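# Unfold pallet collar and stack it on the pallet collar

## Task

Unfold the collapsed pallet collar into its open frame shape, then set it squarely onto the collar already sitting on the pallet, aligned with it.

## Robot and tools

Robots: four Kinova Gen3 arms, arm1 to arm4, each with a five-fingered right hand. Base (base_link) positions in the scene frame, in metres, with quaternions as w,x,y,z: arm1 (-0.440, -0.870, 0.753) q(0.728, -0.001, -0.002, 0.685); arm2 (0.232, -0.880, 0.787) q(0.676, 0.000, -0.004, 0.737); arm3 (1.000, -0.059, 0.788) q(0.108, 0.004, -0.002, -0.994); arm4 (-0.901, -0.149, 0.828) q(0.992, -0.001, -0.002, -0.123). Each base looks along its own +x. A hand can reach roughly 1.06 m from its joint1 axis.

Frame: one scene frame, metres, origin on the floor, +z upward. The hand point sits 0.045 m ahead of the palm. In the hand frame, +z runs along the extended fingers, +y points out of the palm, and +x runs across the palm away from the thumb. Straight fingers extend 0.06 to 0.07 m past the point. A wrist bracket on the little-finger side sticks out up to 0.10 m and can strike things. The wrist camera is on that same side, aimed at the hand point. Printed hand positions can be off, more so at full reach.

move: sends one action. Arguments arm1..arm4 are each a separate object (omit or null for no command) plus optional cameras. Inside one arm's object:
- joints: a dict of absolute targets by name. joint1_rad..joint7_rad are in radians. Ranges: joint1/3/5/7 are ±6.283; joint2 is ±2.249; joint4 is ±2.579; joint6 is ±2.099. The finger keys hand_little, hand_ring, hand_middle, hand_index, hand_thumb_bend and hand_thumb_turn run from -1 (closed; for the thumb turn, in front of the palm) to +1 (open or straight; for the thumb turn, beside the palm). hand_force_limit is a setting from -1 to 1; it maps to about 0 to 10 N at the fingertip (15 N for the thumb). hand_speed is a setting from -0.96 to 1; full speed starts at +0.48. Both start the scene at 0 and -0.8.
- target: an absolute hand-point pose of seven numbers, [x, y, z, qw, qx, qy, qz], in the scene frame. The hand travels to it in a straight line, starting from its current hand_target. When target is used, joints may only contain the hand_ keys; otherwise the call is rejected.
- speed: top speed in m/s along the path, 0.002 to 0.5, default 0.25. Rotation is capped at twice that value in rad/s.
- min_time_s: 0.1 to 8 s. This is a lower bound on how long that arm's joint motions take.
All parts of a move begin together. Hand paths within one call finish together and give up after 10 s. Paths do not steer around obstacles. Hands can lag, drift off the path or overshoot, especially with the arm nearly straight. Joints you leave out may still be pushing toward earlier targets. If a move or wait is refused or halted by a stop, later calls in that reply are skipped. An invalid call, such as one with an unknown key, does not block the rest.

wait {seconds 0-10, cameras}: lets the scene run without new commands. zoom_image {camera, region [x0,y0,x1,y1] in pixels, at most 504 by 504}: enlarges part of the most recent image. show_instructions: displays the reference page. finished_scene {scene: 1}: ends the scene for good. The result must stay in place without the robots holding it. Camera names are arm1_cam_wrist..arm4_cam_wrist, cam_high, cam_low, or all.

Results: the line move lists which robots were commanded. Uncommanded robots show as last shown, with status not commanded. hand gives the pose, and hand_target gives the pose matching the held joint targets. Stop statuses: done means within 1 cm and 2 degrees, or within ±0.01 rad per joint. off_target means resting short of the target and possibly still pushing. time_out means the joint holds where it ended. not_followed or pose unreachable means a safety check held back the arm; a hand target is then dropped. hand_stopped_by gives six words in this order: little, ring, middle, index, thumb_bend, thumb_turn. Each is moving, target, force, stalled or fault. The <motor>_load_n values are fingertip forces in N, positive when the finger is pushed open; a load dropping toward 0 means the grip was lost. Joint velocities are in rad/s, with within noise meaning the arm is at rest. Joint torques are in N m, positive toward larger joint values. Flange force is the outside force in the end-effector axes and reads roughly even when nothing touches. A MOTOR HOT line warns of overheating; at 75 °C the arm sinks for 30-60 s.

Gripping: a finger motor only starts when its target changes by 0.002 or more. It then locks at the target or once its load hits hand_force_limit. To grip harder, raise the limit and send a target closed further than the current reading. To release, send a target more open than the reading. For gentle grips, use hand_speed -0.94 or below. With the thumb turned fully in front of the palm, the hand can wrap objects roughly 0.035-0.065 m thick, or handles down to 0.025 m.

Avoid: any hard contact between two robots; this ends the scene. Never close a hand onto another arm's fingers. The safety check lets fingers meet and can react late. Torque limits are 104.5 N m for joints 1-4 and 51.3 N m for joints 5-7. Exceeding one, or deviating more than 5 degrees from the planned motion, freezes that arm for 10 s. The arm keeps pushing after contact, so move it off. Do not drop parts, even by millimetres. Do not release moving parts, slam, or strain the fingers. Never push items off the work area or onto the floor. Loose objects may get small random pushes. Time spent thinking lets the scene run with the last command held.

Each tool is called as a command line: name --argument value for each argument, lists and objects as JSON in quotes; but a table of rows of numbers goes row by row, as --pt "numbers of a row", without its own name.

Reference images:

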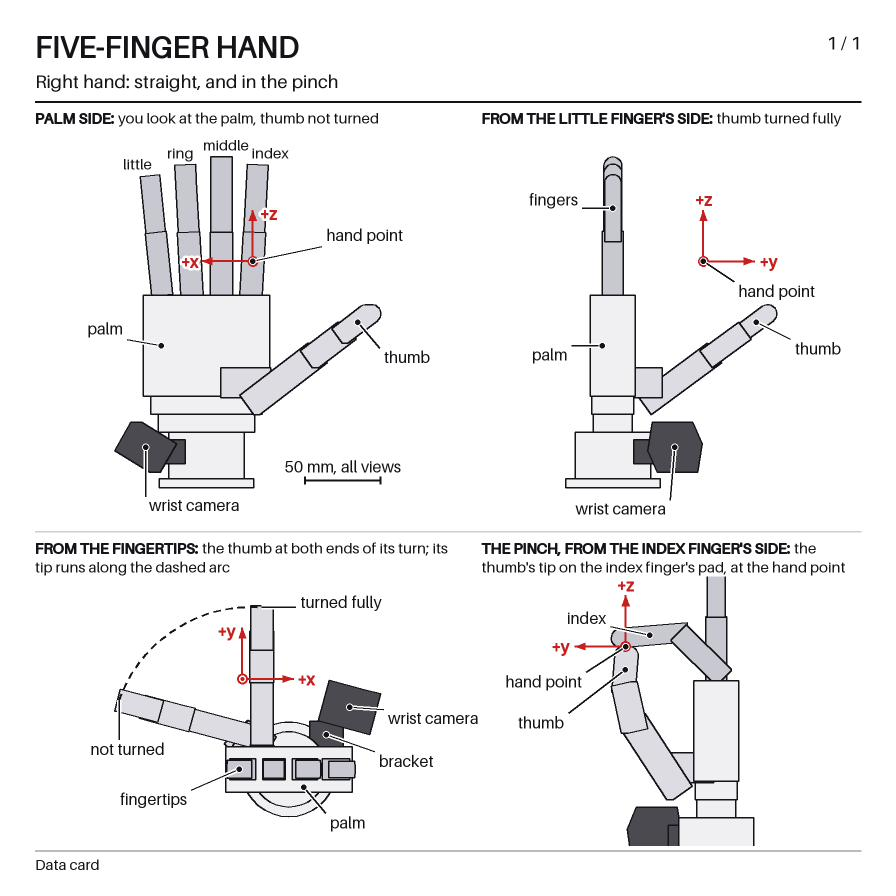

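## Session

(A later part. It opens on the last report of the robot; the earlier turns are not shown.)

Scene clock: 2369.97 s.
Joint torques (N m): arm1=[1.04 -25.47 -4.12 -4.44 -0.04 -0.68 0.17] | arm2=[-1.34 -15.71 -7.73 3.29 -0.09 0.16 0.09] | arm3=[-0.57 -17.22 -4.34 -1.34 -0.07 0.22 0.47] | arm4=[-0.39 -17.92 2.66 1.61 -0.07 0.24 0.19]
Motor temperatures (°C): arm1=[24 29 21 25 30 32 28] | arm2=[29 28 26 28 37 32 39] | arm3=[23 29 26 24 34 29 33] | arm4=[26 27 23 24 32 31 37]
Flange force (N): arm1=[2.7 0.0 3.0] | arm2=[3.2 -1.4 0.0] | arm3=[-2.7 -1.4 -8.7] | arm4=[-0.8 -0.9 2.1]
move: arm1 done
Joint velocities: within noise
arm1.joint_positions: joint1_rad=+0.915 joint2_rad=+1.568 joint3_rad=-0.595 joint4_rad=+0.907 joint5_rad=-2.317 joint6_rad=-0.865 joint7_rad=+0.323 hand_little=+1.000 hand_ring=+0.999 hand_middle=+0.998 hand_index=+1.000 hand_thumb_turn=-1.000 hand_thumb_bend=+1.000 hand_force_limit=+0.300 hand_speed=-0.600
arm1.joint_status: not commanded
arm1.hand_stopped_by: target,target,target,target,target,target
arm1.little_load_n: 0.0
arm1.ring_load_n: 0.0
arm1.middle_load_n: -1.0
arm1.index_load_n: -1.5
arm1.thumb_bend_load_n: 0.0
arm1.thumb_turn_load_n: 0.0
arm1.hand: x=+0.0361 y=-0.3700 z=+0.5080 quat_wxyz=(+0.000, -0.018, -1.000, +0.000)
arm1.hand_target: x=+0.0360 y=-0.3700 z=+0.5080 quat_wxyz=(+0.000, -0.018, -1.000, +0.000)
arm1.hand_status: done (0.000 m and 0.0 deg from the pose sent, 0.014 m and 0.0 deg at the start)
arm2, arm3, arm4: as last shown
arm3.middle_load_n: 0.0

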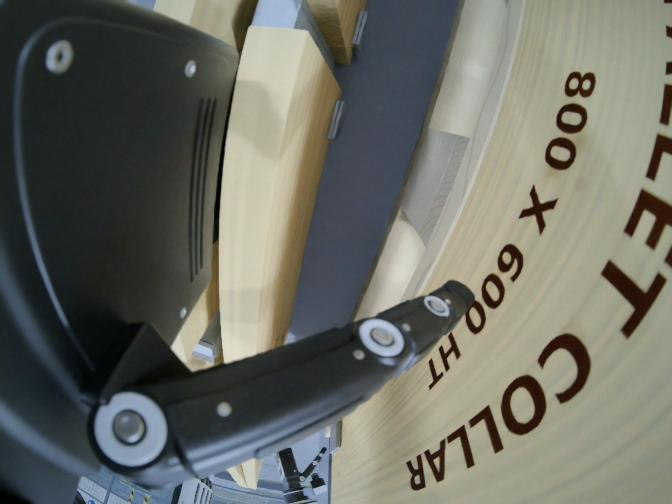

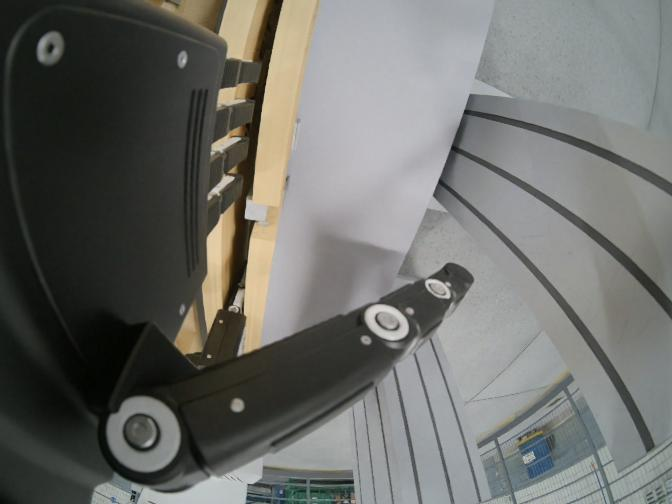

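move --arm1 '{"target":[0.036,-0.3820,0.508,0,0.018,0.9998,0],"speed":0.03}' --arm2 '{"target":[0.172,-0.490,0.590,0,1,0,0],"speed":0.05}' --cameras '["arm1_cam_wrist","arm2_cam_wrist"]'

zoom_image --camera "arm2_cam_wrist" --region '[180, 0, 330, 200]'

Scene clock: 2383.33 s.
Joint torques (N m): arm1=[4.15 -22.87 -0.77 -3.13 0.54 -2.84 -0.06] | arm2=[-1.31 -15.61 -7.66 3.43 -0.1 0.18 0.14] | arm3=[-0.58 -17.21 -4.35 -1.39 -0.05 0.21 0.47] | arm4=[-0.41 -17.91 2.68 1.71 -0.04 0.24 0.22]
Motor temperatures (°C): arm1=[24 29 21 25 30 32 28] | arm2=[29 28 26 28 37 32 39] | arm3=[23 29 26 24 34 29 33] | arm4=[26 27 23 24 32 31 37]
Flange force (N): arm1=[3.6 5.9 1.9] | arm2=[3.0 -1.4 -0.1] | arm3=[-2.8 -1.4 -8.9] | arm4=[-1.2 -0.8 2.4]
move: arm1 done; arm2 done
Joint velocities: within noise
arm1.joint_positions: joint1_rad=+0.937 joint2_rad=+1.553 joint3_rad=-0.585 joint4_rad=+0.956 joint5_rad=-2.307 joint6_rad=-0.839 joint7_rad=+0.310 hand_little=+1.000 hand_ring=+0.999 hand_middle=+0.998 hand_index=+0.999 hand_thumb_turn=-1.000 hand_thumb_bend=+1.000 hand_force_limit=+0.300 hand_speed=-0.600
arm1.joint_status: not commanded
arm1.hand_stopped_by: target,target,target,target,target,target
arm1.little_load_n: 0.0
arm1.ring_load_n: 0.0
arm1.middle_load_n: -6.0
arm1.index_load_n: -4.5
arm1.thumb_bend_load_n: 0.0
arm1.thumb_turn_load_n: 0.0
arm1.hand: x=+0.0360 y=-0.3820 z=+0.5080 quat_wxyz=(+0.000, -0.018, -1.000, +0.000)
arm1.hand_target: x=+0.0360 y=-0.3820 z=+0.5080 quat_wxyz=(+0.000, -0.018, -1.000, +0.000)
arm1.hand_status: done (0.000 m and 0.0 deg from the pose sent, 0.012 m and 0.0 deg at the start)
arm2.joint_positions: joint1_rad=+0.738 joint2_rad=+1.890 joint3_rad=-1.459 joint4_rad=+1.716 joint5_rad=+1.896 joint6_rad=+1.510 joint7_rad=-1.093 hand_little=+1.000 hand_ring=+1.000 hand_middle=+1.000 hand_index=+1.000 hand_thumb_turn=-1.000 hand_thumb_bend=+1.000 hand_force_limit=+0.300 hand_speed=+0.200
arm2.joint_status: not commanded
arm2.hand_stopped_by: target,target,fault,target,target,target
arm2.little_load_n: 0.0
arm2.ring_load_n: 0.0
arm2.middle_load_n: 0.0
arm2.index_load_n: 0.0
arm2.thumb_bend_load_n: 0.0
arm2.thumb_turn_load_n: 0.0
arm2.hand: x=+0.1720 y=-0.4900 z=+0.5900 quat_wxyz=(+0.000, +1.000, +0.000, +0.000)
arm2.hand_target: x=+0.1720 y=-0.4900 z=+0.5900 quat_wxyz=(+0.000, +1.000, +0.000, +0.000)
arm2.hand_status: done (0.000 m and 0.0 deg from the pose sent, 0.010 m and 0.0 deg at the start)
arm3: as last shown
arm3.thumb_bend_load_n: -0.5
arm4.joint_positions: joint1_rad=-0.348 joint2_rad=+1.842 joint3_rad=+0.377 joint4_rad=+1.412 joint5_rad=+0.378 joint6_rad=-0.063 joint7_rad=-2.141 hand_little=+1.000 hand_ring=+1.000 hand_middle=+1.000 hand_index=+1.000 hand_thumb_turn=-1.000 hand_thumb_bend=+1.000 hand_force_limit=+0.000 hand_speed=+0.300
arm4.joint_status: not commanded
arm4.hand_stopped_by: target,target,target,target,target,target
arm4.little_load_n: 0.0
arm4.ring_load_n: 0.0
arm4.middle_load_n: 0.0
arm4.index_load_n: 0.0
arm4.thumb_bend_load_n: 0.0
arm4.thumb_turn_load_n: 0.0
arm4.hand: x=-0.4800 y=-0.3020 z=+0.3920 quat_wxyz=(+0.000, +0.000, -0.985, +0.174)
arm4.hand_target: x=-0.4800 y=-0.3020 z=+0.3920 quat_wxyz=(+0.000, +0.000, -0.985, +0.174)
arm4.hand_status: not commanded

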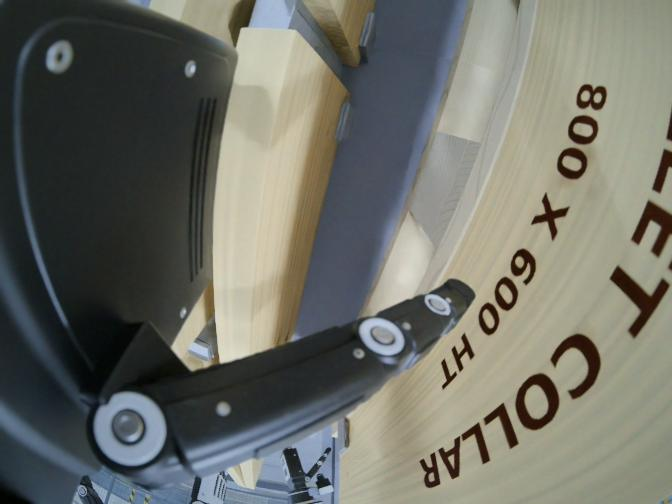

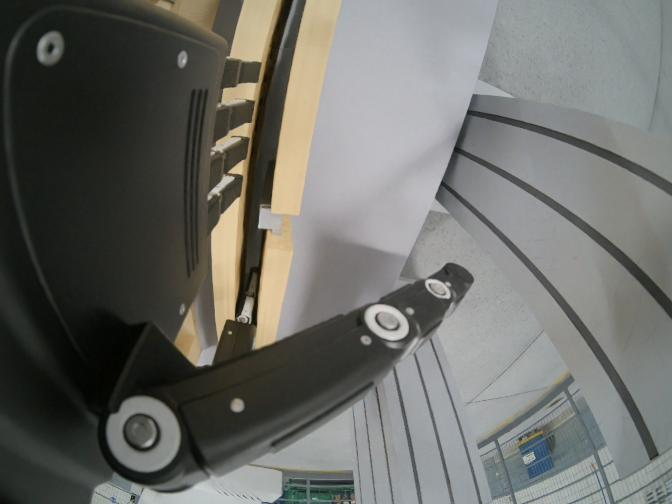

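Scaled by 2.520 from the camera's image (finer frame: 960x720).

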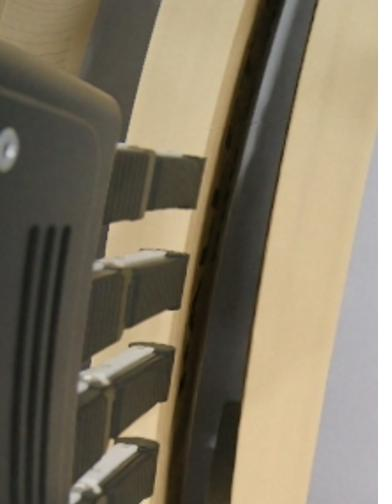

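move --arm2 '{"target":[0.172,-0.5010,0.590,0,1,0,0],"speed":0.05}'

move --arm2 '{"target":[0.172,-0.5010,0.566,0,1,0,0],"speed":0.05}' --cameras '["arm2_cam_wrist"]'

zoom_image --camera "arm2_cam_wrist" --region '[180, 0, 330, 200]'

Scene clock: 2397.77 s.
Joint torques (N m): arm1=[3.97 -23.01 -1.05 -3.06 0.41 -2.69 -0.06] | arm2=[-1.33 -15.27 -7.66 3.46 -0.09 0.23 0.16] | arm3=[-0.57 -17.18 -4.32 -1.37 -0.06 0.22 0.47] | arm4=[-0.41 -17.91 2.67 1.74 0 0.25 0.21]
Motor temperatures (°C): arm1=[24 29 21 25 30 32 28] | arm2=[29 28 26 28 37 32 39] | arm3=[23 29 26 24 34 29 33] | arm4=[26 27 23 24 32 31 37]
Flange force (N): arm1=[3.1 6.0 2.3] | arm2=[3.2 -1.2 0.0] | arm3=[-2.8 -1.4 -8.9] | arm4=[-1.2 -0.8 2.5]
move: arm2 done
Joint velocities: within noise
arm1, arm3, arm4: as last shown
arm1.joint_positions: joint1_rad=+0.937 joint2_rad=+1.553 joint3_rad=-0.585 joint4_rad=+0.956 joint5_rad=-2.307 joint6_rad=-0.839 joint7_rad=+0.311 hand_little=+1.000 hand_ring=+0.999 hand_middle=+0.998 hand_index=+0.999 hand_thumb_turn=-1.000 hand_thumb_bend=+1.000 hand_force_limit=+0.300 hand_speed=-0.600
arm1.little_load_n: 0.5
arm2.joint_positions: joint1_rad=+0.751 joint2_rad=+1.895 joint3_rad=-1.451 joint4_rad=+1.754 joint5_rad=+1.904 joint6_rad=+1.516 joint7_rad=-1.119 hand_little=+1.000 hand_ring=+1.000 hand_middle=+1.000 hand_index=+1.000 hand_thumb_turn=-1.000 hand_thumb_bend=+1.000 hand_force_limit=+0.300 hand_speed=+0.200
arm2.joint_status: not commanded
arm2.hand_stopped_by: target,target,fault,target,target,target
arm2.little_load_n: 0.0
arm2.ring_load_n: 0.0
arm2.middle_load_n: 0.0
arm2.index_load_n: 0.0
arm2.thumb_bend_load_n: 0.0
arm2.thumb_turn_load_n: 0.0
arm2.hand: x=+0.1720 y=-0.5010 z=+0.5900 quat_wxyz=(+0.000, +1.000, +0.000, +0.000)
arm2.hand_target: x=+0.1720 y=-0.5010 z=+0.5900 quat_wxyz=(+0.000, +1.000, +0.000, +0.000)
arm2.hand_status: done (0.000 m and 0.0 deg from the pose sent, 0.011 m and 0.0 deg at the start)
arm3.thumb_bend_load_n: 0.0
pictures: none

Scene clock: 2398.77 s.
Joint torques (N m): arm1=[3.86 -22.9 -1.01 -3 0.41 -2.69 -0.04] | arm2=[-1.45 -15.21 -7.55 3.85 -0.08 0.23 0.1] | arm3=[-0.58 -17.23 -4.33 -1.37 -0.04 0.21 0.49] | arm4=[-0.43 -17.98 2.67 1.65 -0.03 0.26 0.24]
Motor temperatures (°C): arm1=[24 29 21 25 30 32 28] | arm2=[29 28 26 28 37 32 39] | arm3=[23 29 26 24 34 29 33] | arm4=[26 27 23 24 32 31 37]
Flange force (N): arm1=[2.9 5.9 2.1] | arm2=[3.6 -1.5 0.3] | arm3=[-2.8 -1.4 -8.8] | arm4=[-0.8 -0.8 2.4]
move: arm2 done
Joint velocities: within noise
arm1, arm4: as last shown
arm1.little_load_n: 0.0
arm1.middle_load_n: -5.5
arm1.index_load_n: -4.0
arm2.joint_positions: joint1_rad=+0.751 joint2_rad=+1.931 joint3_rad=-1.421 joint4_rad=+1.722 joint5_rad=+1.943 joint6_rad=+1.485 joint7_rad=-1.102 hand_little=+1.000 hand_ring=+1.000 hand_middle=+1.000 hand_index=+1.000 hand_thumb_turn=-1.000 hand_thumb_bend=+1.000 hand_force_limit=+0.300 hand_speed=+0.200
arm2.joint_status: not commanded
arm2.hand_stopped_by: target,target,fault,target,target,target
arm2.little_load_n: 0.0
arm2.ring_load_n: 0.0
arm2.middle_load_n: 0.0
arm2.index_load_n: 0.0
arm2.thumb_bend_load_n: 0.0
arm2.thumb_turn_load_n: 0.0
arm2.hand: x=+0.1720 y=-0.5010 z=+0.5660 quat_wxyz=(+0.000, +1.000, +0.000, +0.000)
arm2.hand_target: x=+0.1720 y=-0.5010 z=+0.5660 quat_wxyz=(+0.000, +1.000, +0.000, +0.000)
arm2.hand_status: done (0.000 m and 0.0 deg from the pose sent, 0.024 m and 0.0 deg at the start)
arm3.joint_positions: joint1_rad=-0.026 joint2_rad=+1.702 joint3_rad=-0.342 joint4_rad=+1.363 joint5_rad=-0.131 joint6_rad=-0.005 joint7_rad=+1.520 hand_little=+1.000 hand_ring=+1.000 hand_middle=+1.000 hand_index=+1.000 hand_thumb_turn=-1.000 hand_thumb_bend=+0.934 hand_force_limit=+0.000 hand_speed=+0.300
arm3.joint_status: not commanded
arm3.hand_stopped_by: target,target,target,target,target,target
arm3.little_load_n: 0.0
arm3.ring_load_n: -0.5
arm3.middle_load_n: 0.0
arm3.index_load_n: 0.0
arm3.thumb_bend_load_n: 0.0
arm3.thumb_turn_load_n: 0.0
arm3.hand: x=+0.6200 y=-0.2960 z=+0.3920 quat_wxyz=(+0.000, +0.000, -0.985, +0.174)
arm3.hand_target: x=+0.6200 y=-0.2960 z=+0.3920 quat_wxyz=(+0.000, +0.000, -0.985, +0.174)
arm3.hand_status: not commanded
arm4.index_load_n: 0.5

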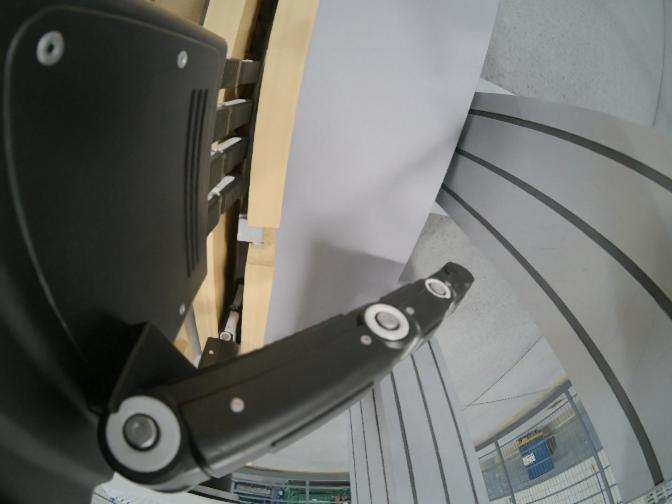

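Scaled by 2.520 from the camera's image (finer frame: 960x720).

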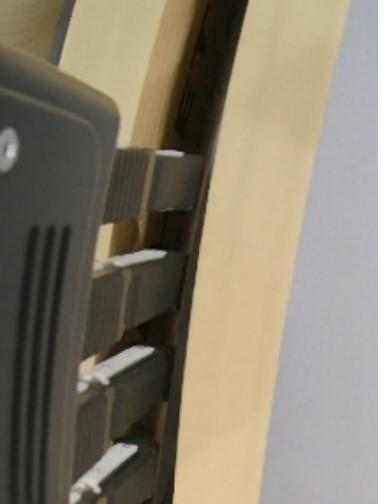

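move --arm2 '{"target":[0.174,-0.5010,0.535,0,1,0,0],"speed":0.05}'

move --arm2 '{"target":[0.174,-0.5010,0.508,0,1,0,0],"speed":0.04}' --cameras '["arm2_cam_wrist"]'

Scene clock: 2403.43 s.
Joint torques (N m): arm1=[3.51 -22.73 -1.41 -3.14 0.36 -2.46 -0.03] | arm2=[-1.42 -14.67 -7.01 4.31 -0.29 0.36 0.16] | arm3=[-0.61 -17.21 -4.32 -1.34 -0.05 0.21 0.48] | arm4=[-0.35 -17.96 2.65 1.73 -0.02 0.25 0.21]
Motor temperatures (°C): arm1=[24 29 21 25 30 32 28] | arm2=[29 28 26 28 37 32 39] | arm3=[23 29 26 24 34 29 33] | arm4=[26 27 23 24 32 31 37]
Flange force (N): arm1=[3.3 4.7 1.3] | arm2=[3.4 -2.1 0.1] | arm3=[-2.7 -1.4 -8.7] | arm4=[-1.0 -0.6 2.5]
move: arm2 done
Joint velocities: within noise
arm1, arm3, arm4: as last shown
arm2.joint_positions: joint1_rad=+0.754 joint2_rad=+1.976 joint3_rad=-1.384 joint4_rad=+1.676 joint5_rad=+1.989 joint6_rad=+1.441 joint7_rad=-1.074 hand_little=+1.000 hand_ring=+1.000 hand_middle=+1.000 hand_index=+1.000 hand_thumb_turn=-1.000 hand_thumb_bend=+1.000 hand_force_limit=+0.300 hand_speed=+0.200
arm2.joint_status: not commanded
arm2.hand_stopped_by: target,target,fault,target,target,target
arm2.little_load_n: 0.0
arm2.ring_load_n: 0.0
arm2.middle_load_n: 0.0
arm2.index_load_n: 0.0
arm2.thumb_bend_load_n: 0.0
arm2.thumb_turn_load_n: 0.0
arm2.hand: x=+0.1740 y=-0.5010 z=+0.5350 quat_wxyz=(+0.000, +1.000, +0.000, +0.000)
arm2.hand_target: x=+0.1740 y=-0.5010 z=+0.5350 quat_wxyz=(+0.000, +1.000, +0.000, +0.000)
arm2.hand_status: done (0.000 m and 0.0 deg from the pose sent, 0.031 m and 0.0 deg at the start)
arm3.ring_load_n: 0.0
arm4.index_load_n: 0.0
arm4.thumb_bend_load_n: -0.5
pictures: none

Scene clock: 2404.60 s.
Joint torques (N m): arm1=[0.13 -25.45 -4.99 -4.47 -0.25 -0.05 0.18] | arm2=[-1.07 -9.32 -2.54 4.35 -2.54 1.69 -0.2] | arm3=[-0.6 -17.22 -4.37 -1.38 -0.06 0.19 0.48] | arm4=[-0.48 -17.93 2.61 1.72 -0.04 0.24 0.24]
Motor temperatures (°C): arm1=[24 29 21 25 30 32 28] | arm2=[29 28 26 28 37 32 39] | arm3=[23 29 26 24 34 29 33] | arm4=[26 27 23 24 32 31 37]
Flange force (N): arm1=[2.2 -1.5 2.7] | arm2=[2.8 -8.0 -6.7] | arm3=[-2.7 -1.4 -8.8] | arm4=[-1.1 -0.9 2.6]
move: arm2 done
Joint velocities: within noise
arm1, arm3, arm4: as last shown
arm1.joint_positions: joint1_rad=+0.937 joint2_rad=+1.553 joint3_rad=-0.585 joint4_rad=+0.956 joint5_rad=-2.307 joint6_rad=-0.839 joint7_rad=+0.311 hand_little=+1.000 hand_ring=+0.999 hand_middle=+0.998 hand_index=+1.000 hand_thumb_turn=-1.000 hand_thumb_bend=+1.000 hand_force_limit=+0.300 hand_speed=-0.600
arm1.middle_load_n: 0.0
arm1.index_load_n: 0.0
arm2.joint_positions: joint1_rad=+0.751 joint2_rad=+2.015 joint3_rad=-1.356 joint4_rad=+1.629 joint5_rad=+2.026 joint6_rad=+1.402 joint7_rad=-1.052 hand_little=+1.000 hand_ring=+1.000 hand_middle=+1.000 hand_index=+1.000 hand_thumb_turn=-1.000 hand_thumb_bend=+1.000 hand_force_limit=+0.300 hand_speed=+0.200
arm2.joint_status: not commanded
arm2.hand_stopped_by: target,target,fault,target,target,target
arm2.little_load_n: 0.5
arm2.ring_load_n: 1.0
arm2.middle_load_n: 0.0
arm2.index_load_n: 0.0
arm2.thumb_bend_load_n: 0.0
arm2.thumb_turn_load_n: 0.0
arm2.hand: x=+0.1740 y=-0.5010 z=+0.5080 quat_wxyz=(+0.000, +1.000, +0.000, +0.000)
arm2.hand_target: x=+0.1740 y=-0.5010 z=+0.5080 quat_wxyz=(+0.000, +1.000, +0.000, +0.000)
arm2.hand_status: done (0.000 m and 0.0 deg from the pose sent, 0.027 m and 0.0 deg at the start)
arm3.index_load_n: 0.5
arm4.thumb_bend_load_n: 0.0

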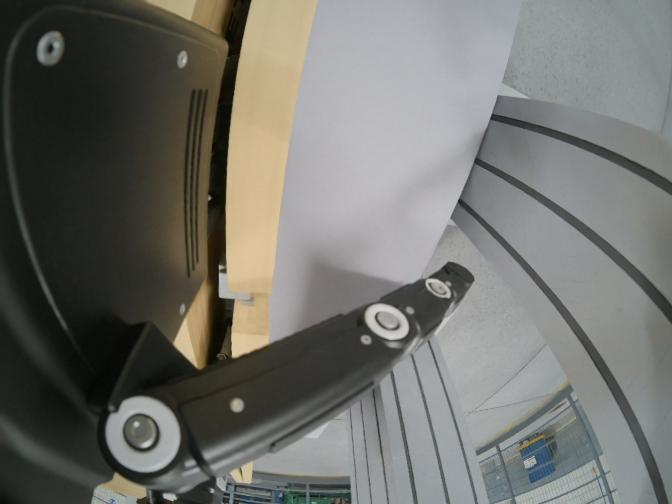

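move --arm2 '{"target":[0.174,-0.5110,0.508,0,1,0,0],"speed":0.03}' --arm1 '{"target":[0.036,-0.3640,0.508,0,0.018,0.9998,0],"speed":0.04}'

move --arm2 '{"target":[0.174,-0.5210,0.508,0,1,0,0],"speed":0.03}' --arm1 '{"target":[0.036,-0.3580,0.508,0,0.018,0.9998,0],"speed":0.04}' --cameras '["arm2_cam_wrist","arm1_cam_wrist","cam_high","cam_low"]'

Scene clock: 2414.07 s.
Joint torques (N m): arm1=[-1.88 -26.14 -6.45 -5.54 -0.45 1.48 0.3] | arm2=[-1.33 -7.88 -1.71 7.34 -4.88 2.95 -0.23] | arm3=[-0.6 -17.24 -4.34 -1.34 -0.05 0.21 0.47] | arm4=[-0.38 -17.93 2.68 1.7 -0.05 0.23 0.23]
Motor temperatures (°C): arm1=[24 29 21 25 30 32 28] | arm2=[29 28 26 28 37 32 39] | arm3=[23 29 26 24 34 29 33] | arm4=[26 27 23 24 32 31 37]
Flange force (N): arm1=[2.6 -6.5 0.2] | arm2=[3.0 -16.8 1.1] | arm3=[-2.6 -1.3 -8.6] | arm4=[-1.1 -0.7 2.4]
move: arm1 done; arm2 done
Joint velocities: within noise
arm1.joint_positions: joint1_rad=+0.904 joint2_rad=+1.576 joint3_rad=-0.599 joint4_rad=+0.882 joint5_rad=-2.322 joint6_rad=-0.879 joint7_rad=+0.329 hand_little=+1.000 hand_ring=+0.999 hand_middle=+0.998 hand_index=+1.000 hand_thumb_turn=-1.000 hand_thumb_bend=+1.000 hand_force_limit=+0.300 hand_speed=-0.600
arm1.joint_status: not commanded
arm1.hand_stopped_by: target,target,target,target,target,target
arm1.little_load_n: 0.0
arm1.ring_load_n: 0.0
arm1.middle_load_n: 0.0
arm1.index_load_n: 0.0
arm1.thumb_bend_load_n: 0.0
arm1.thumb_turn_load_n: 0.0
arm1.hand: x=+0.0360 y=-0.3640 z=+0.5080 quat_wxyz=(+0.000, -0.018, -1.000, +0.000)
arm1.hand_target: x=+0.0360 y=-0.3640 z=+0.5080 quat_wxyz=(+0.000, -0.018, -1.000, +0.000)
arm1.hand_status: done (0.000 m and 0.0 deg from the pose sent, 0.018 m and 0.0 deg at the start)
arm2.joint_positions: joint1_rad=+0.765 joint2_rad=+2.020 joint3_rad=-1.345 joint4_rad=+1.662 joint5_rad=+2.038 joint6_rad=+1.408 joint7_rad=-1.074 hand_little=+1.000 hand_ring=+1.000 hand_middle=+1.000 hand_index=+1.000 hand_thumb_turn=-1.000 hand_thumb_bend=+1.000 hand_force_limit=+0.300 hand_speed=+0.200
arm2.joint_status: not commanded
arm2.hand_stopped_by: target,target,fault,target,target,target
arm2.little_load_n: 0.5
arm2.ring_load_n: 1.5
arm2.middle_load_n: 0.0
arm2.index_load_n: 0.0
arm2.thumb_bend_load_n: -0.5
arm2.thumb_turn_load_n: 0.0
arm2.hand: x=+0.1740 y=-0.5110 z=+0.5080 quat_wxyz=(+0.000, +1.000, +0.000, +0.000)
arm2.hand_target: x=+0.1740 y=-0.5110 z=+0.5080 quat_wxyz=(+0.000, +1.000, +0.000, +0.000)
arm2.hand_status: done (0.000 m and 0.0 deg from the pose sent, 0.010 m and 0.0 deg at the start)
arm3, arm4: as last shown
arm3.index_load_n: 0.0
pictures: none

Scene clock: 2415.03 s.
Joint torques (N m): arm1=[-1.83 -26.45 -6.33 -4.77 -0.73 0.75 0.35] | arm2=[-0.67 -8.07 -1.24 6.87 -4.72 3.24 -0.29] | arm3=[-0.61 -17.22 -4.32 -1.37 -0.06 0.2 0.5] | arm4=[-0.46 -17.93 2.71 1.71 -0.05 0.24 0.21]
Motor temperatures (°C): arm1=[24 29 21 25 30 32 28] | arm2=[29 28 26 28 37 32 39] | arm3=[23 29 26 24 34 29 33] | arm4=[26 27 23 24 32 31 37]
Flange force (N): arm1=[0.8 -4.4 2.5] | arm2=[1.6 -16.6 0.7] | arm3=[-2.7 -1.3 -8.8] | arm4=[-1.3 -0.9 2.5]
move: arm1 done; arm2 done
Joint velocities: within noise
arm1.joint_positions: joint1_rad=+0.893 joint2_rad=+1.584 joint3_rad=-0.604 joint4_rad=+0.855 joint5_rad=-2.327 joint6_rad=-0.893 joint7_rad=+0.336 hand_little=+1.000 hand_ring=+0.999 hand_middle=+0.998 hand_index=+1.000 hand_thumb_turn=-1.000 hand_thumb_bend=+1.000 hand_force_limit=+0.300 hand_speed=-0.600
arm1.joint_status: not commanded
arm1.hand_stopped_by: target,target,target,target,target,target
arm1.little_load_n: 0.0
arm1.ring_load_n: 0.0
arm1.middle_load_n: 0.0
arm1.index_load_n: 0.0
arm1.thumb_bend_load_n: 0.0
arm1.thumb_turn_load_n: 0.0
arm1.hand: x=+0.0360 y=-0.3580 z=+0.5080 quat_wxyz=(+0.000, -0.018, -1.000, +0.000)
arm1.hand_target: x=+0.0360 y=-0.3580 z=+0.5080 quat_wxyz=(+0.000, -0.018, -1.000, +0.000)
arm1.hand_status: done (0.000 m and 0.0 deg from the pose sent, 0.006 m and 0.0 deg at the start)
arm2.joint_positions: joint1_rad=+0.779 joint2_rad=+2.026 joint3_rad=-1.334 joint4_rad=+1.695 joint5_rad=+2.050 joint6_rad=+1.414 joint7_rad=-1.095 hand_little=+1.000 hand_ring=+1.000 hand_middle=+1.000 hand_index=+1.000 hand_thumb_turn=-1.000 hand_thumb_bend=+1.000 hand_force_limit=+0.300 hand_speed=+0.200
arm2.joint_status: not commanded
arm2.hand_stopped_by: target,target,fault,target,target,target
arm2.little_load_n: 0.5
arm2.ring_load_n: 1.0
arm2.middle_load_n: 0.0
arm2.index_load_n: 0.0
arm2.thumb_bend_load_n: 0.0
arm2.thumb_turn_load_n: 0.0
arm2.hand: x=+0.1740 y=-0.5210 z=+0.5080 quat_wxyz=(+0.000, +1.000, +0.000, +0.000)
arm2.hand_target: x=+0.1740 y=-0.5210 z=+0.5080 quat_wxyz=(+0.000, +1.000, +0.000, +0.000)
arm2.hand_status: done (0.000 m and 0.0 deg from the pose sent, 0.010 m and 0.0 deg at the start)
arm3, arm4: as last shown
arm3.ring_load_n: -0.5
arm3.thumb_bend_load_n: -0.5
pictures: arm1_cam_wrist, arm2_cam_wrist, cam_high, cam_low

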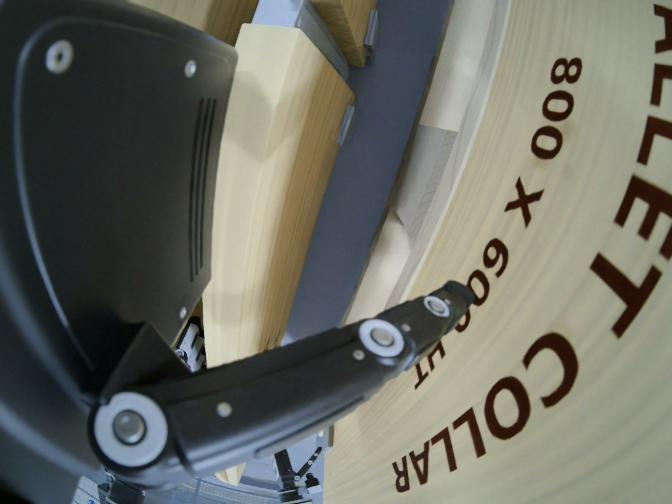

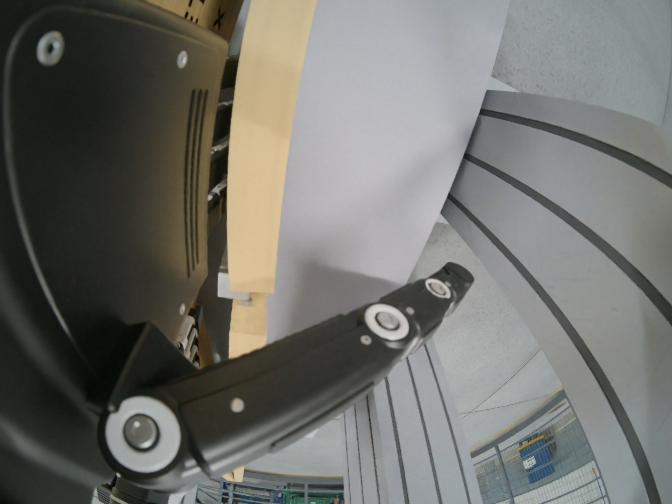

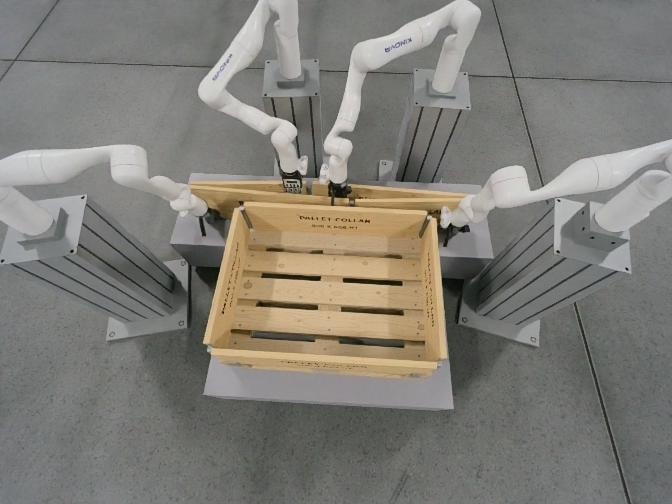

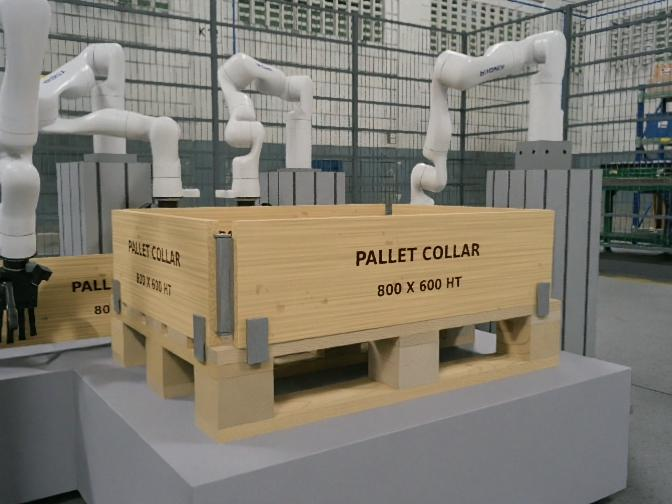

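move --arm2 '{"target":[0.174,-0.5410,0.508,0,1,0,0],"speed":0.04}' --arm1 '{"target":[0.036,-0.3500,0.508,0,0.026,0.9997,0],"speed":0.04}' --cameras '["arm2_cam_wrist","arm1_cam_wrist","cam_high"]'

zoom_image --camera "cam_high" --region '[180, 170, 340, 220]'

zoom_image --camera "cam_high" --region '[340, 170, 500, 220]'

Scene clock: 2422.40 s.
Joint torques (N m): arm1=[0.18 -26.03 -4.71 -4.8 -0.2 -0.04 0.25] | arm2=[-1.26 -9.62 -3.64 7.5 -3.92 2.1 -0.31] | arm3=[-0.57 -17.2 -4.31 -1.38 -0.04 0.22 0.47] | arm4=[-0.23 -17.89 2.91 1.76 -0.04 0.34 0.22]
Motor temperatures (°C): arm1=[24 29 21 25 30 32 28] | arm2=[29 28 26 28 37 32 39] | arm3=[23 29 26 24 34 29 33] | arm4=[26 27 23 24 32 31 37]
Flange force (N): arm1=[1.9 -1.3 2.4] | arm2=[3.6 -13.4 4.9] | arm3=[-2.8 -1.4 -8.9] | arm4=[-1.0 -0.4 2.3]
move: arm1 done; arm2 done
Joint velocities: within noise
arm1.joint_positions: joint1_rad=+0.875 joint2_rad=+1.594 joint3_rad=-0.608 joint4_rad=+0.820 joint5_rad=-2.336 joint6_rad=-0.911 joint7_rad=+0.329 hand_little=+1.000 hand_ring=+0.999 hand_middle=+0.998 hand_index=+1.000 hand_thumb_turn=-1.000 hand_thumb_bend=+1.000 hand_force_limit=+0.300 hand_speed=-0.600
arm1.joint_status: not commanded
arm1.hand_stopped_by: target,target,target,target,target,target
arm1.little_load_n: 0.0
arm1.ring_load_n: 0.0
arm1.middle_load_n: 0.0
arm1.index_load_n: 0.0
arm1.thumb_bend_load_n: 0.0
arm1.thumb_turn_load_n: 0.0
arm1.hand: x=+0.0360 y=-0.3500 z=+0.5080 quat_wxyz=(+0.000, -0.026, -1.000, +0.000)
arm1.hand_target: x=+0.0360 y=-0.3500 z=+0.5080 quat_wxyz=(+0.000, -0.026, -1.000, +0.000)
arm1.hand_status: done (0.000 m and 0.0 deg from the pose sent, 0.008 m and 0.9 deg at the start)
arm2.joint_positions: joint1_rad=+0.806 joint2_rad=+2.037 joint3_rad=-1.312 joint4_rad=+1.758 joint5_rad=+2.074 joint6_rad=+1.428 joint7_rad=-1.136 hand_little=+1.000 hand_ring=+1.000 hand_middle=+1.000 hand_index=+1.000 hand_thumb_turn=-1.000 hand_thumb_bend=+1.000 hand_force_limit=+0.300 hand_speed=+0.200
arm2.joint_status: not commanded
arm2.hand_stopped_by: target,target,fault,target,target,target
arm2.little_load_n: 1.0
arm2.ring_load_n: 0.5
arm2.middle_load_n: 0.0
arm2.index_load_n: 0.0
arm2.thumb_bend_load_n: 0.0
arm2.thumb_turn_load_n: 0.0
arm2.hand: x=+0.1740 y=-0.5410 z=+0.5080 quat_wxyz=(+0.000, +1.000, +0.000, +0.000)
arm2.hand_target: x=+0.1740 y=-0.5410 z=+0.5080 quat_wxyz=(+0.000, +1.000, +0.000, +0.000)
arm2.hand_status: done (0.000 m and 0.0 deg from the pose sent, 0.020 m and 0.0 deg at the start)
arm3, arm4: as last shown
arm3.ring_load_n: 0.0
arm3.thumb_bend_load_n: 0.0
arm4.middle_load_n: -0.5
pictures: arm1_cam_wrist, arm2_cam_wrist, cam_high

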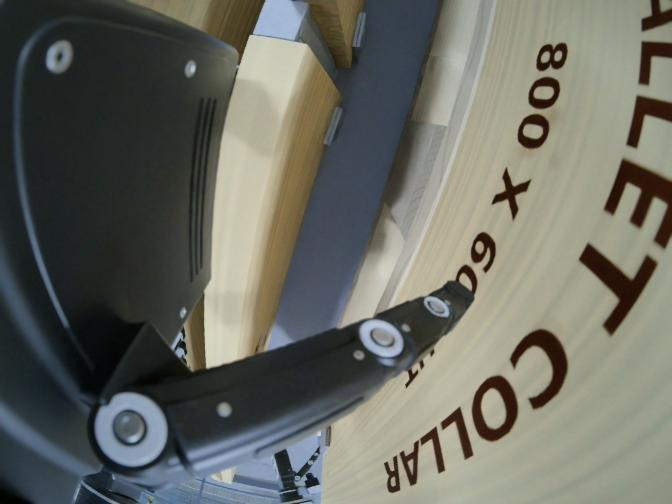

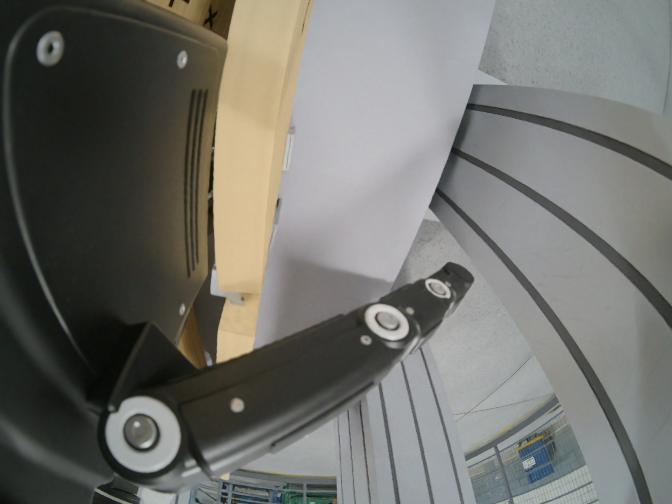

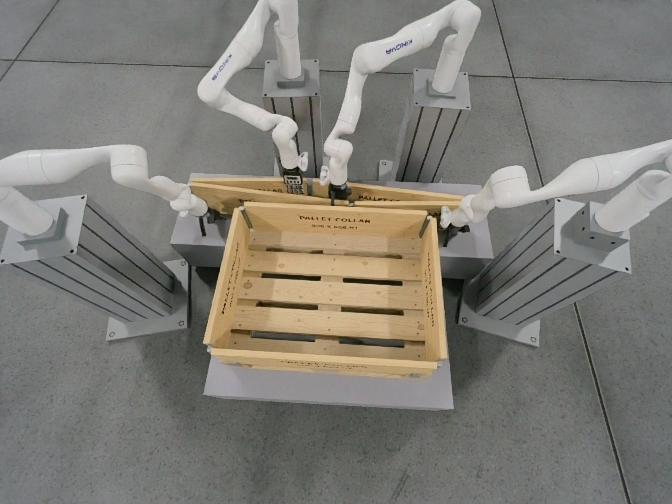

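Scaled by 3.150.

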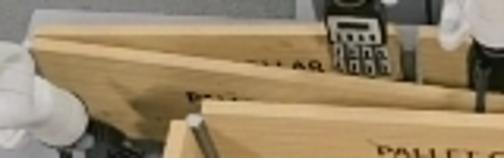

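Scaled by 3.150.

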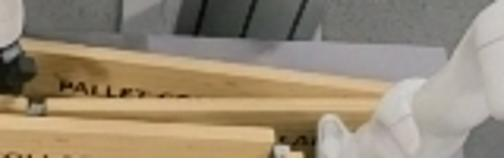

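move --arm2 '{"target":[0.178,-0.5610,0.508,0,0.998,0.061,0],"speed":0.04}' --arm1 '{"target":[0.036,-0.3460,0.508,0,0.035,0.9994,0],"speed":0.04}'

move --arm2 '{"target":[0.180,-0.5810,0.508,0,0.9965,0.083,0],"speed":0.04}' --cameras '["arm2_cam_wrist","arm1_cam_wrist","cam_high"]'

zoom_image --camera "cam_high" --region '[180, 170, 340, 220]'

zoom_image --camera "cam_high" --region '[340, 170, 500, 220]'

Scene clock: 2433.33 s.
Joint torques (N m): arm1=[0.15 -26.16 -4.61 -4.92 -0.24 -0.04 0.25] | arm2=[-2.78 -8.85 -4.23 8.44 -3.54 0.68 0.49] | arm3=[-0.59 -17.27 -4.36 -1.33 -0.04 0.2 0.49] | arm4=[-0.43 -18 2.64 1.72 -0.01 0.25 0.22]
Motor temperatures (°C): arm1=[24 29 21 25 30 32 28] | arm2=[29 28 26 28 37 32 39] | arm3=[23 29 26 24 34 29 33] | arm4=[26 27 23 24 32 31 37]
Flange force (N): arm1=[2.1 -1.6 2.3] | arm2=[7.0 -10.2 3.6] | arm3=[-2.6 -1.4 -8.5] | arm4=[-1.0 -0.8 2.7]
move: arm1 done; arm2 done
Joint velocities: within noise
arm1.joint_positions: joint1_rad=+0.865 joint2_rad=+1.599 joint3_rad=-0.608 joint4_rad=+0.803 joint5_rad=-2.342 joint6_rad=-0.919 joint7_rad=+0.314 hand_little=+1.000 hand_ring=+0.999 hand_middle=+0.998 hand_index=+1.000 hand_thumb_turn=-1.000 hand_thumb_bend=+1.000 hand_force_limit=+0.300 hand_speed=-0.600
arm1.joint_status: not commanded
arm1.hand_stopped_by: target,target,target,target,target,target
arm1.little_load_n: 0.0
arm1.ring_load_n: 0.0
arm1.middle_load_n: 0.0
arm1.index_load_n: 0.0
arm1.thumb_bend_load_n: 0.0
arm1.thumb_turn_load_n: 0.0
arm1.hand: x=+0.0360 y=-0.3460 z=+0.5080 quat_wxyz=(+0.000, -0.035, -0.999, +0.000)
arm1.hand_target: x=+0.0360 y=-0.3460 z=+0.5080 quat_wxyz=(+0.000, -0.035, -0.999, +0.000)
arm1.hand_status: done (0.000 m and 0.0 deg from the pose sent, 0.004 m and 1.0 deg at the start)
arm2.joint_positions: joint1_rad=+0.812 joint2_rad=+2.030 joint3_rad=-1.275 joint4_rad=+1.809 joint5_rad=+2.084 joint6_rad=+1.419 joint7_rad=-1.070 hand_little=+1.000 hand_ring=+1.000 hand_middle=+1.000 hand_index=+1.000 hand_thumb_turn=-1.000 hand_thumb_bend=+1.000 hand_force_limit=+0.300 hand_speed=+0.200
arm2.joint_status: not commanded
arm2.hand_stopped_by: target,target,fault,target,target,target
arm2.little_load_n: 0.5
arm2.ring_load_n: 0.0
arm2.middle_load_n: 0.0
arm2.index_load_n: 1.0
arm2.thumb_bend_load_n: 0.0
arm2.thumb_turn_load_n: 0.0
arm2.hand: x=+0.1780 y=-0.5610 z=+0.5080 quat_wxyz=(+0.000, +0.998, +0.061, +0.000)
arm2.hand_target: x=+0.1780 y=-0.5610 z=+0.5080 quat_wxyz=(+0.000, +0.998, +0.061, +0.000)
arm2.hand_status: done (0.000 m and 0.0 deg from the pose sent, 0.020 m and 7.0 deg at the start)
arm3: as last shown
arm4.joint_positions: joint1_rad=-0.348 joint2_rad=+1.842 joint3_rad=+0.377 joint4_rad=+1.412 joint5_rad=+0.378 joint6_rad=-0.063 joint7_rad=-2.141 hand_little=+1.000 hand_ring=+1.000 hand_middle=+1.000 hand_index=+1.000 hand_thumb_turn=-1.000 hand_thumb_bend=+1.000 hand_force_limit=+0.000 hand_speed=+0.300
arm4.joint_status: not commanded
arm4.hand_stopped_by: target,target,target,target,target,target
arm4.little_load_n: 0.0
arm4.ring_load_n: 0.0
arm4.middle_load_n: 0.0
arm4.index_load_n: 0.0
arm4.thumb_bend_load_n: 0.0
arm4.thumb_turn_load_n: 0.0
arm4.hand: x=-0.4800 y=-0.3020 z=+0.3920 quat_wxyz=(+0.000, +0.000, -0.985, +0.174)
arm4.hand_target: x=-0.4800 y=-0.3020 z=+0.3920 quat_wxyz=(+0.000, +0.000, -0.985, +0.174)
arm4.hand_status: not commanded
pictures: none

Scene clock: 2434.40 s.
Joint torques (N m): arm1=[0.27 -26.11 -4.76 -4.9 -0.19 -0.04 0.24] | arm2=[-1.45 -10.25 -3.43 7.21 -2.7 1.62 0.4] | arm3=[-0.58 -17.2 -4.35 -1.36 -0.03 0.2 0.47] | arm4=[-0.48 -17.94 2.65 1.72 -0.02 0.25 0.22]
Motor temperatures (°C): arm1=[24 29 21 25 30 32 28] | arm2=[29 28 26 28 37 32 39] | arm3=[23 29 26 24 34 29 33] | arm4=[26 27 23 24 32 31 37]
Flange force (N): arm1=[2.1 -1.4 2.3] | arm2=[4.2 -9.4 3.3] | arm3=[-2.7 -1.4 -8.8] | arm4=[-1.2 -0.9 2.6]
move: arm2 done
Joint velocities: within noise
arm1, arm3, arm4: as last shown
arm2.joint_positions: joint1_rad=+0.830 joint2_rad=+2.034 joint3_rad=-1.245 joint4_rad=+1.865 joint5_rad=+2.106 joint6_rad=+1.424 joint7_rad=-1.072 hand_little=+1.000 hand_ring=+1.000 hand_middle=+1.000 hand_index=+1.000 hand_thumb_turn=-1.000 hand_thumb_bend=+1.000 hand_force_limit=+0.300 hand_speed=+0.200
arm2.joint_status: not commanded
arm2.hand_stopped_by: target,target,fault,target,target,target
arm2.little_load_n: 0.0
arm2.ring_load_n: 0.0
arm2.middle_load_n: 0.0
arm2.index_load_n: 1.0
arm2.thumb_bend_load_n: 0.0
arm2.thumb_turn_load_n: 0.0
arm2.hand: x=+0.1800 y=-0.5810 z=+0.5080 quat_wxyz=(+0.000, +0.997, +0.083, +0.000)
arm2.hand_target: x=+0.1800 y=-0.5810 z=+0.5080 quat_wxyz=(+0.000, +0.997, +0.083, +0.000)
arm2.hand_status: done (0.000 m and 0.0 deg from the pose sent, 0.020 m and 2.5 deg at the start)
arm3.thumb_bend_load_n: -0.5
pictures: arm1_cam_wrist, arm2_cam_wrist, cam_high

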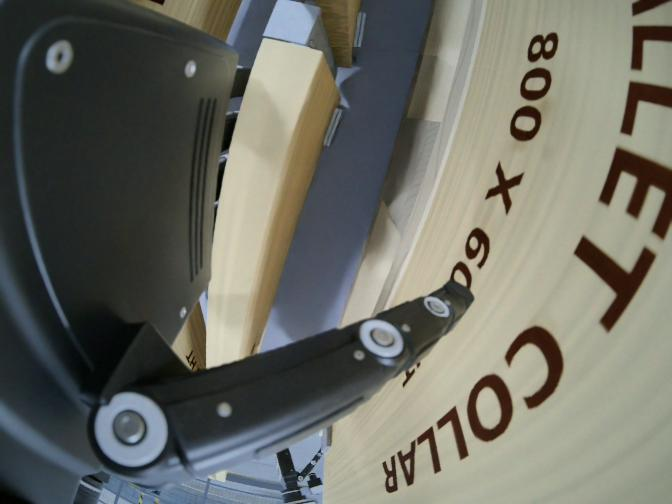

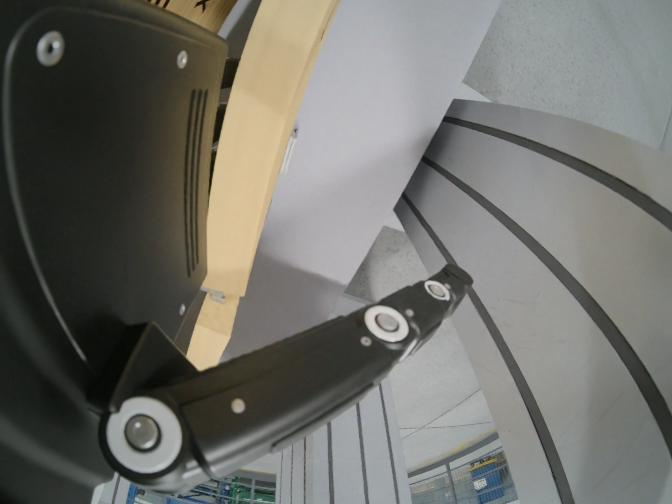

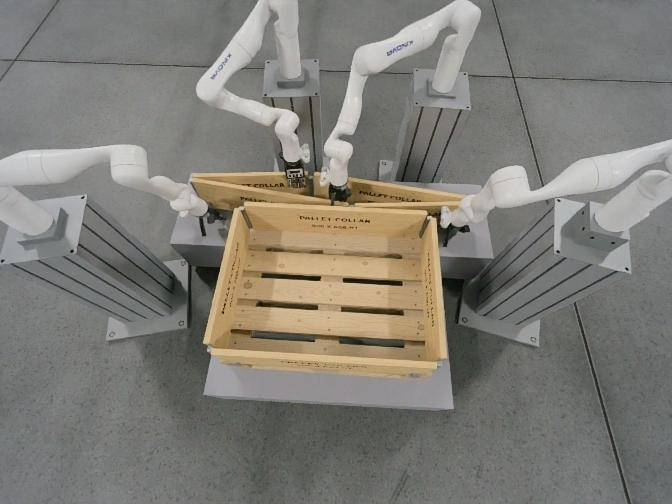

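Scaled by 3.150.

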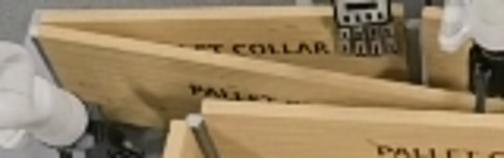

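Scaled by 3.150.

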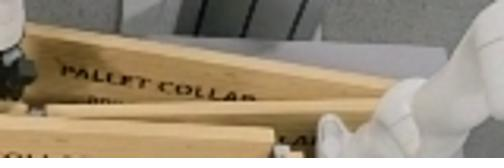

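move --arm2 '{"target":[0.180,-0.5790,0.508,0,0.9988,0.048,0],"speed":0.04}' --cameras '["arm2_cam_wrist","arm1_cam_wrist"]'

move --arm2 '{"joints":{"hand_force_limit":0.2,"hand_speed":-0.8,"hand_thumb_bend":-0.9}}' --cameras '["arm2_cam_wrist"]'

Scene clock: 2468.90 s.
Joint torques (N m): arm1=[0.23 -26.18 -4.67 -4.9 -0.16 0 0.25] | arm2=[-1.22 -12.5 -5.63 5.22 -0.56 0.81 0.19] | arm3=[-0.55 -17.22 -4.35 -1.37 -0.04 0.22 0.47] | arm4=[-0.44 -17.93 2.66 1.66 -0.03 0.23 0.19]
Motor temperatures (°C): arm1=[24 29 21 25 30 32 28] | arm2=[29 28 26 28 37 32 39] | arm3=[23 29 26 24 34 29 33] | arm4=[26 27 24 24 32 31 37]
Flange force (N): arm1=[1.9 -1.2 2.4] | arm2=[3.5 -2.6 1.3] | arm3=[-2.8 -1.5 -8.8] | arm4=[-1.1 -0.9 2.4]
move: arm2 done
Joint velocities: within noise
arm1, arm4: as last shown
arm2.joint_positions: joint1_rad=+0.846 joint2_rad=+2.043 joint3_rad=-1.254 joint4_rad=+1.865 joint5_rad=+2.111 joint6_rad=+1.434 joint7_rad=-1.123 hand_little=+1.000 hand_ring=+1.000 hand_middle=+1.000 hand_index=+1.000 hand_thumb_turn=-1.000 hand_thumb_bend=+1.000 hand_force_limit=+0.300 hand_speed=+0.200
arm2.joint_status: not commanded
arm2.hand_stopped_by: target,target,fault,target,target,target
arm2.little_load_n: 0.0
arm2.ring_load_n: 0.0
arm2.middle_load_n: 0.0
arm2.index_load_n: 0.0
arm2.thumb_bend_load_n: 0.0
arm2.thumb_turn_load_n: 0.0
arm2.hand: x=+0.1800 y=-0.5790 z=+0.5080 quat_wxyz=(+0.000, +0.999, +0.048, +0.000)
arm2.hand_target: x=+0.1800 y=-0.5790 z=+0.5080 quat_wxyz=(+0.000, +0.999, +0.048, +0.000)
arm2.hand_status: done (0.000 m and 0.0 deg from the pose sent, 0.002 m and 4.0 deg at the start)
arm3.joint_positions: joint1_rad=-0.026 joint2_rad=+1.702 joint3_rad=-0.342 joint4_rad=+1.363 joint5_rad=-0.131 joint6_rad=-0.005 joint7_rad=+1.520 hand_little=+1.000 hand_ring=+1.000 hand_middle=+1.000 hand_index=+1.000 hand_thumb_turn=-1.000 hand_thumb_bend=+0.934 hand_force_limit=+0.000 hand_speed=+0.300
arm3.joint_status: not commanded
arm3.hand_stopped_by: target,target,target,target,target,target
arm3.little_load_n: 0.0
arm3.ring_load_n: 0.0
arm3.middle_load_n: 0.0
arm3.index_load_n: 0.0
arm3.thumb_bend_load_n: 0.0
arm3.thumb_turn_load_n: 0.0
arm3.hand: x=+0.6200 y=-0.2960 z=+0.3920 quat_wxyz=(+0.000, +0.000, -0.985, +0.174)
arm3.hand_target: x=+0.6200 y=-0.2960 z=+0.3920 quat_wxyz=(+0.000, +0.000, -0.985, +0.174)
arm3.hand_status: not commanded
arm4.ring_load_n: 0.5
pictures: arm1_cam_wrist, arm2_cam_wrist

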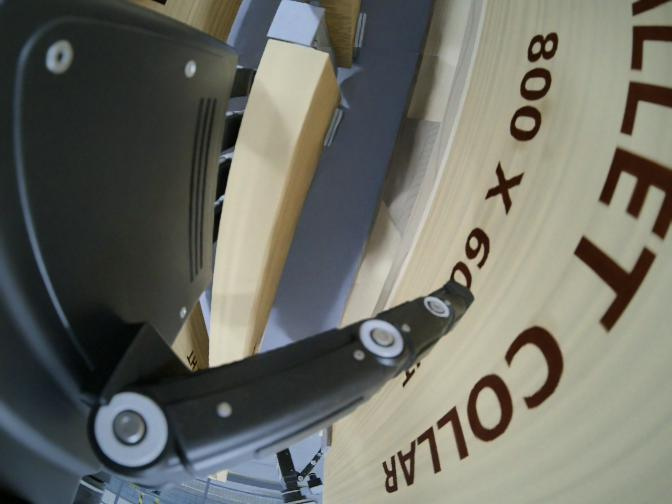

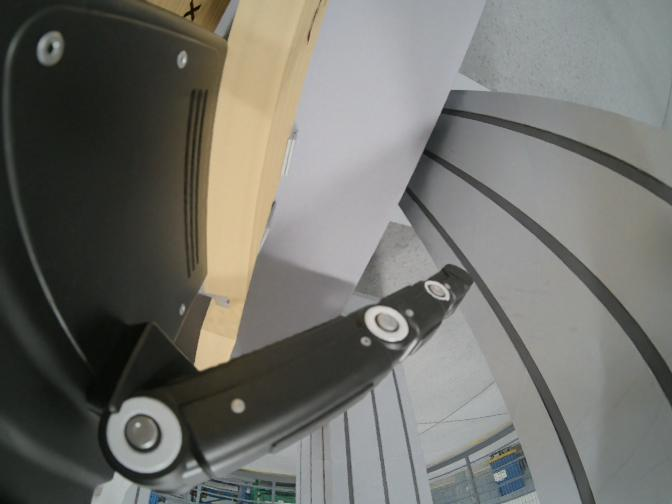

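Scene clock: 2475.80 s.
Joint torques (N m): arm1=[0.26 -26.12 -4.65 -4.87 -0.2 -0.05 0.21] | arm2=[-1.39 -12.22 -5.57 6.53 -1.73 1.19 0.25] | arm3=[-0.57 -17.21 -4.32 -1.36 -0.06 0.2 0.47] | arm4=[-0.47 -17.95 2.68 1.66 -0.01 0.23 0.21]
Motor temperatures (°C): arm1=[24 29 21 25 30 32 28] | arm2=[29 28 26 28 37 32 39] | arm3=[23 29 26 24 34 29 33] | arm4=[26 27 24 24 32 31 37]
Flange force (N): arm1=[1.9 -1.2 2.4] | arm2=[3.8 -5.1 5.7] | arm3=[-2.7 -1.4 -8.7] | arm4=[-1.1 -0.9 2.4]
move: arm2 off_target
Joint velocities: within noise
arm1, arm3, arm4: as last shown
arm1.middle_load_n: -0.5
arm2.joint_positions: joint1_rad=+0.846 joint2_rad=+2.043 joint3_rad=-1.254 joint4_rad=+1.865 joint5_rad=+2.111 joint6_rad=+1.434 joint7_rad=-1.123 hand_little=+1.000 hand_ring=+1.000 hand_middle=+1.000 hand_index=+1.000 hand_thumb_turn=-1.000 hand_thumb_bend=-0.483 hand_force_limit=+0.200 hand_speed=-0.800
arm2.joint_status: hand_thumb_bend off_target (ended at -0.483, target -0.900); the others done
arm2.hand_stopped_by: target,target,fault,target,force,target
arm2.little_load_n: 0.0
arm2.ring_load_n: 0.0
arm2.middle_load_n: 0.5
arm2.index_load_n: 0.5
arm2.thumb_bend_load_n: 8.5
arm2.thumb_turn_load_n: 0.5
arm2.hand: x=+0.1800 y=-0.5790 z=+0.5080 quat_wxyz=(+0.000, +0.999, +0.048, +0.000)
arm2.hand_target: x=+0.1800 y=-0.5790 z=+0.5080 quat_wxyz=(+0.000, +0.999, +0.048, +0.000)
arm2.hand_status: not commanded
arm4.ring_load_n: 0.0

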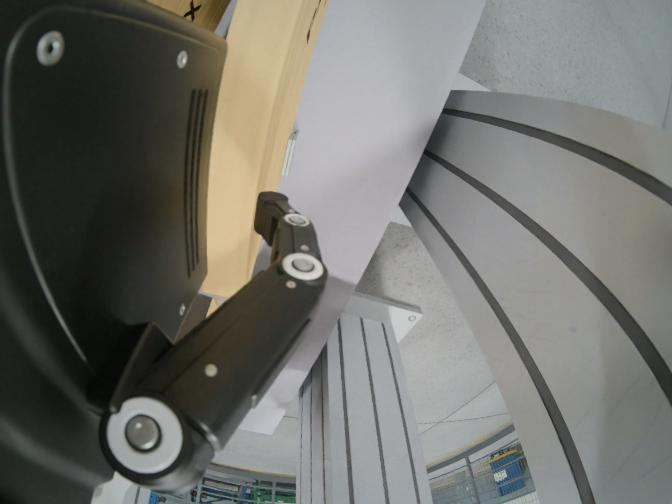

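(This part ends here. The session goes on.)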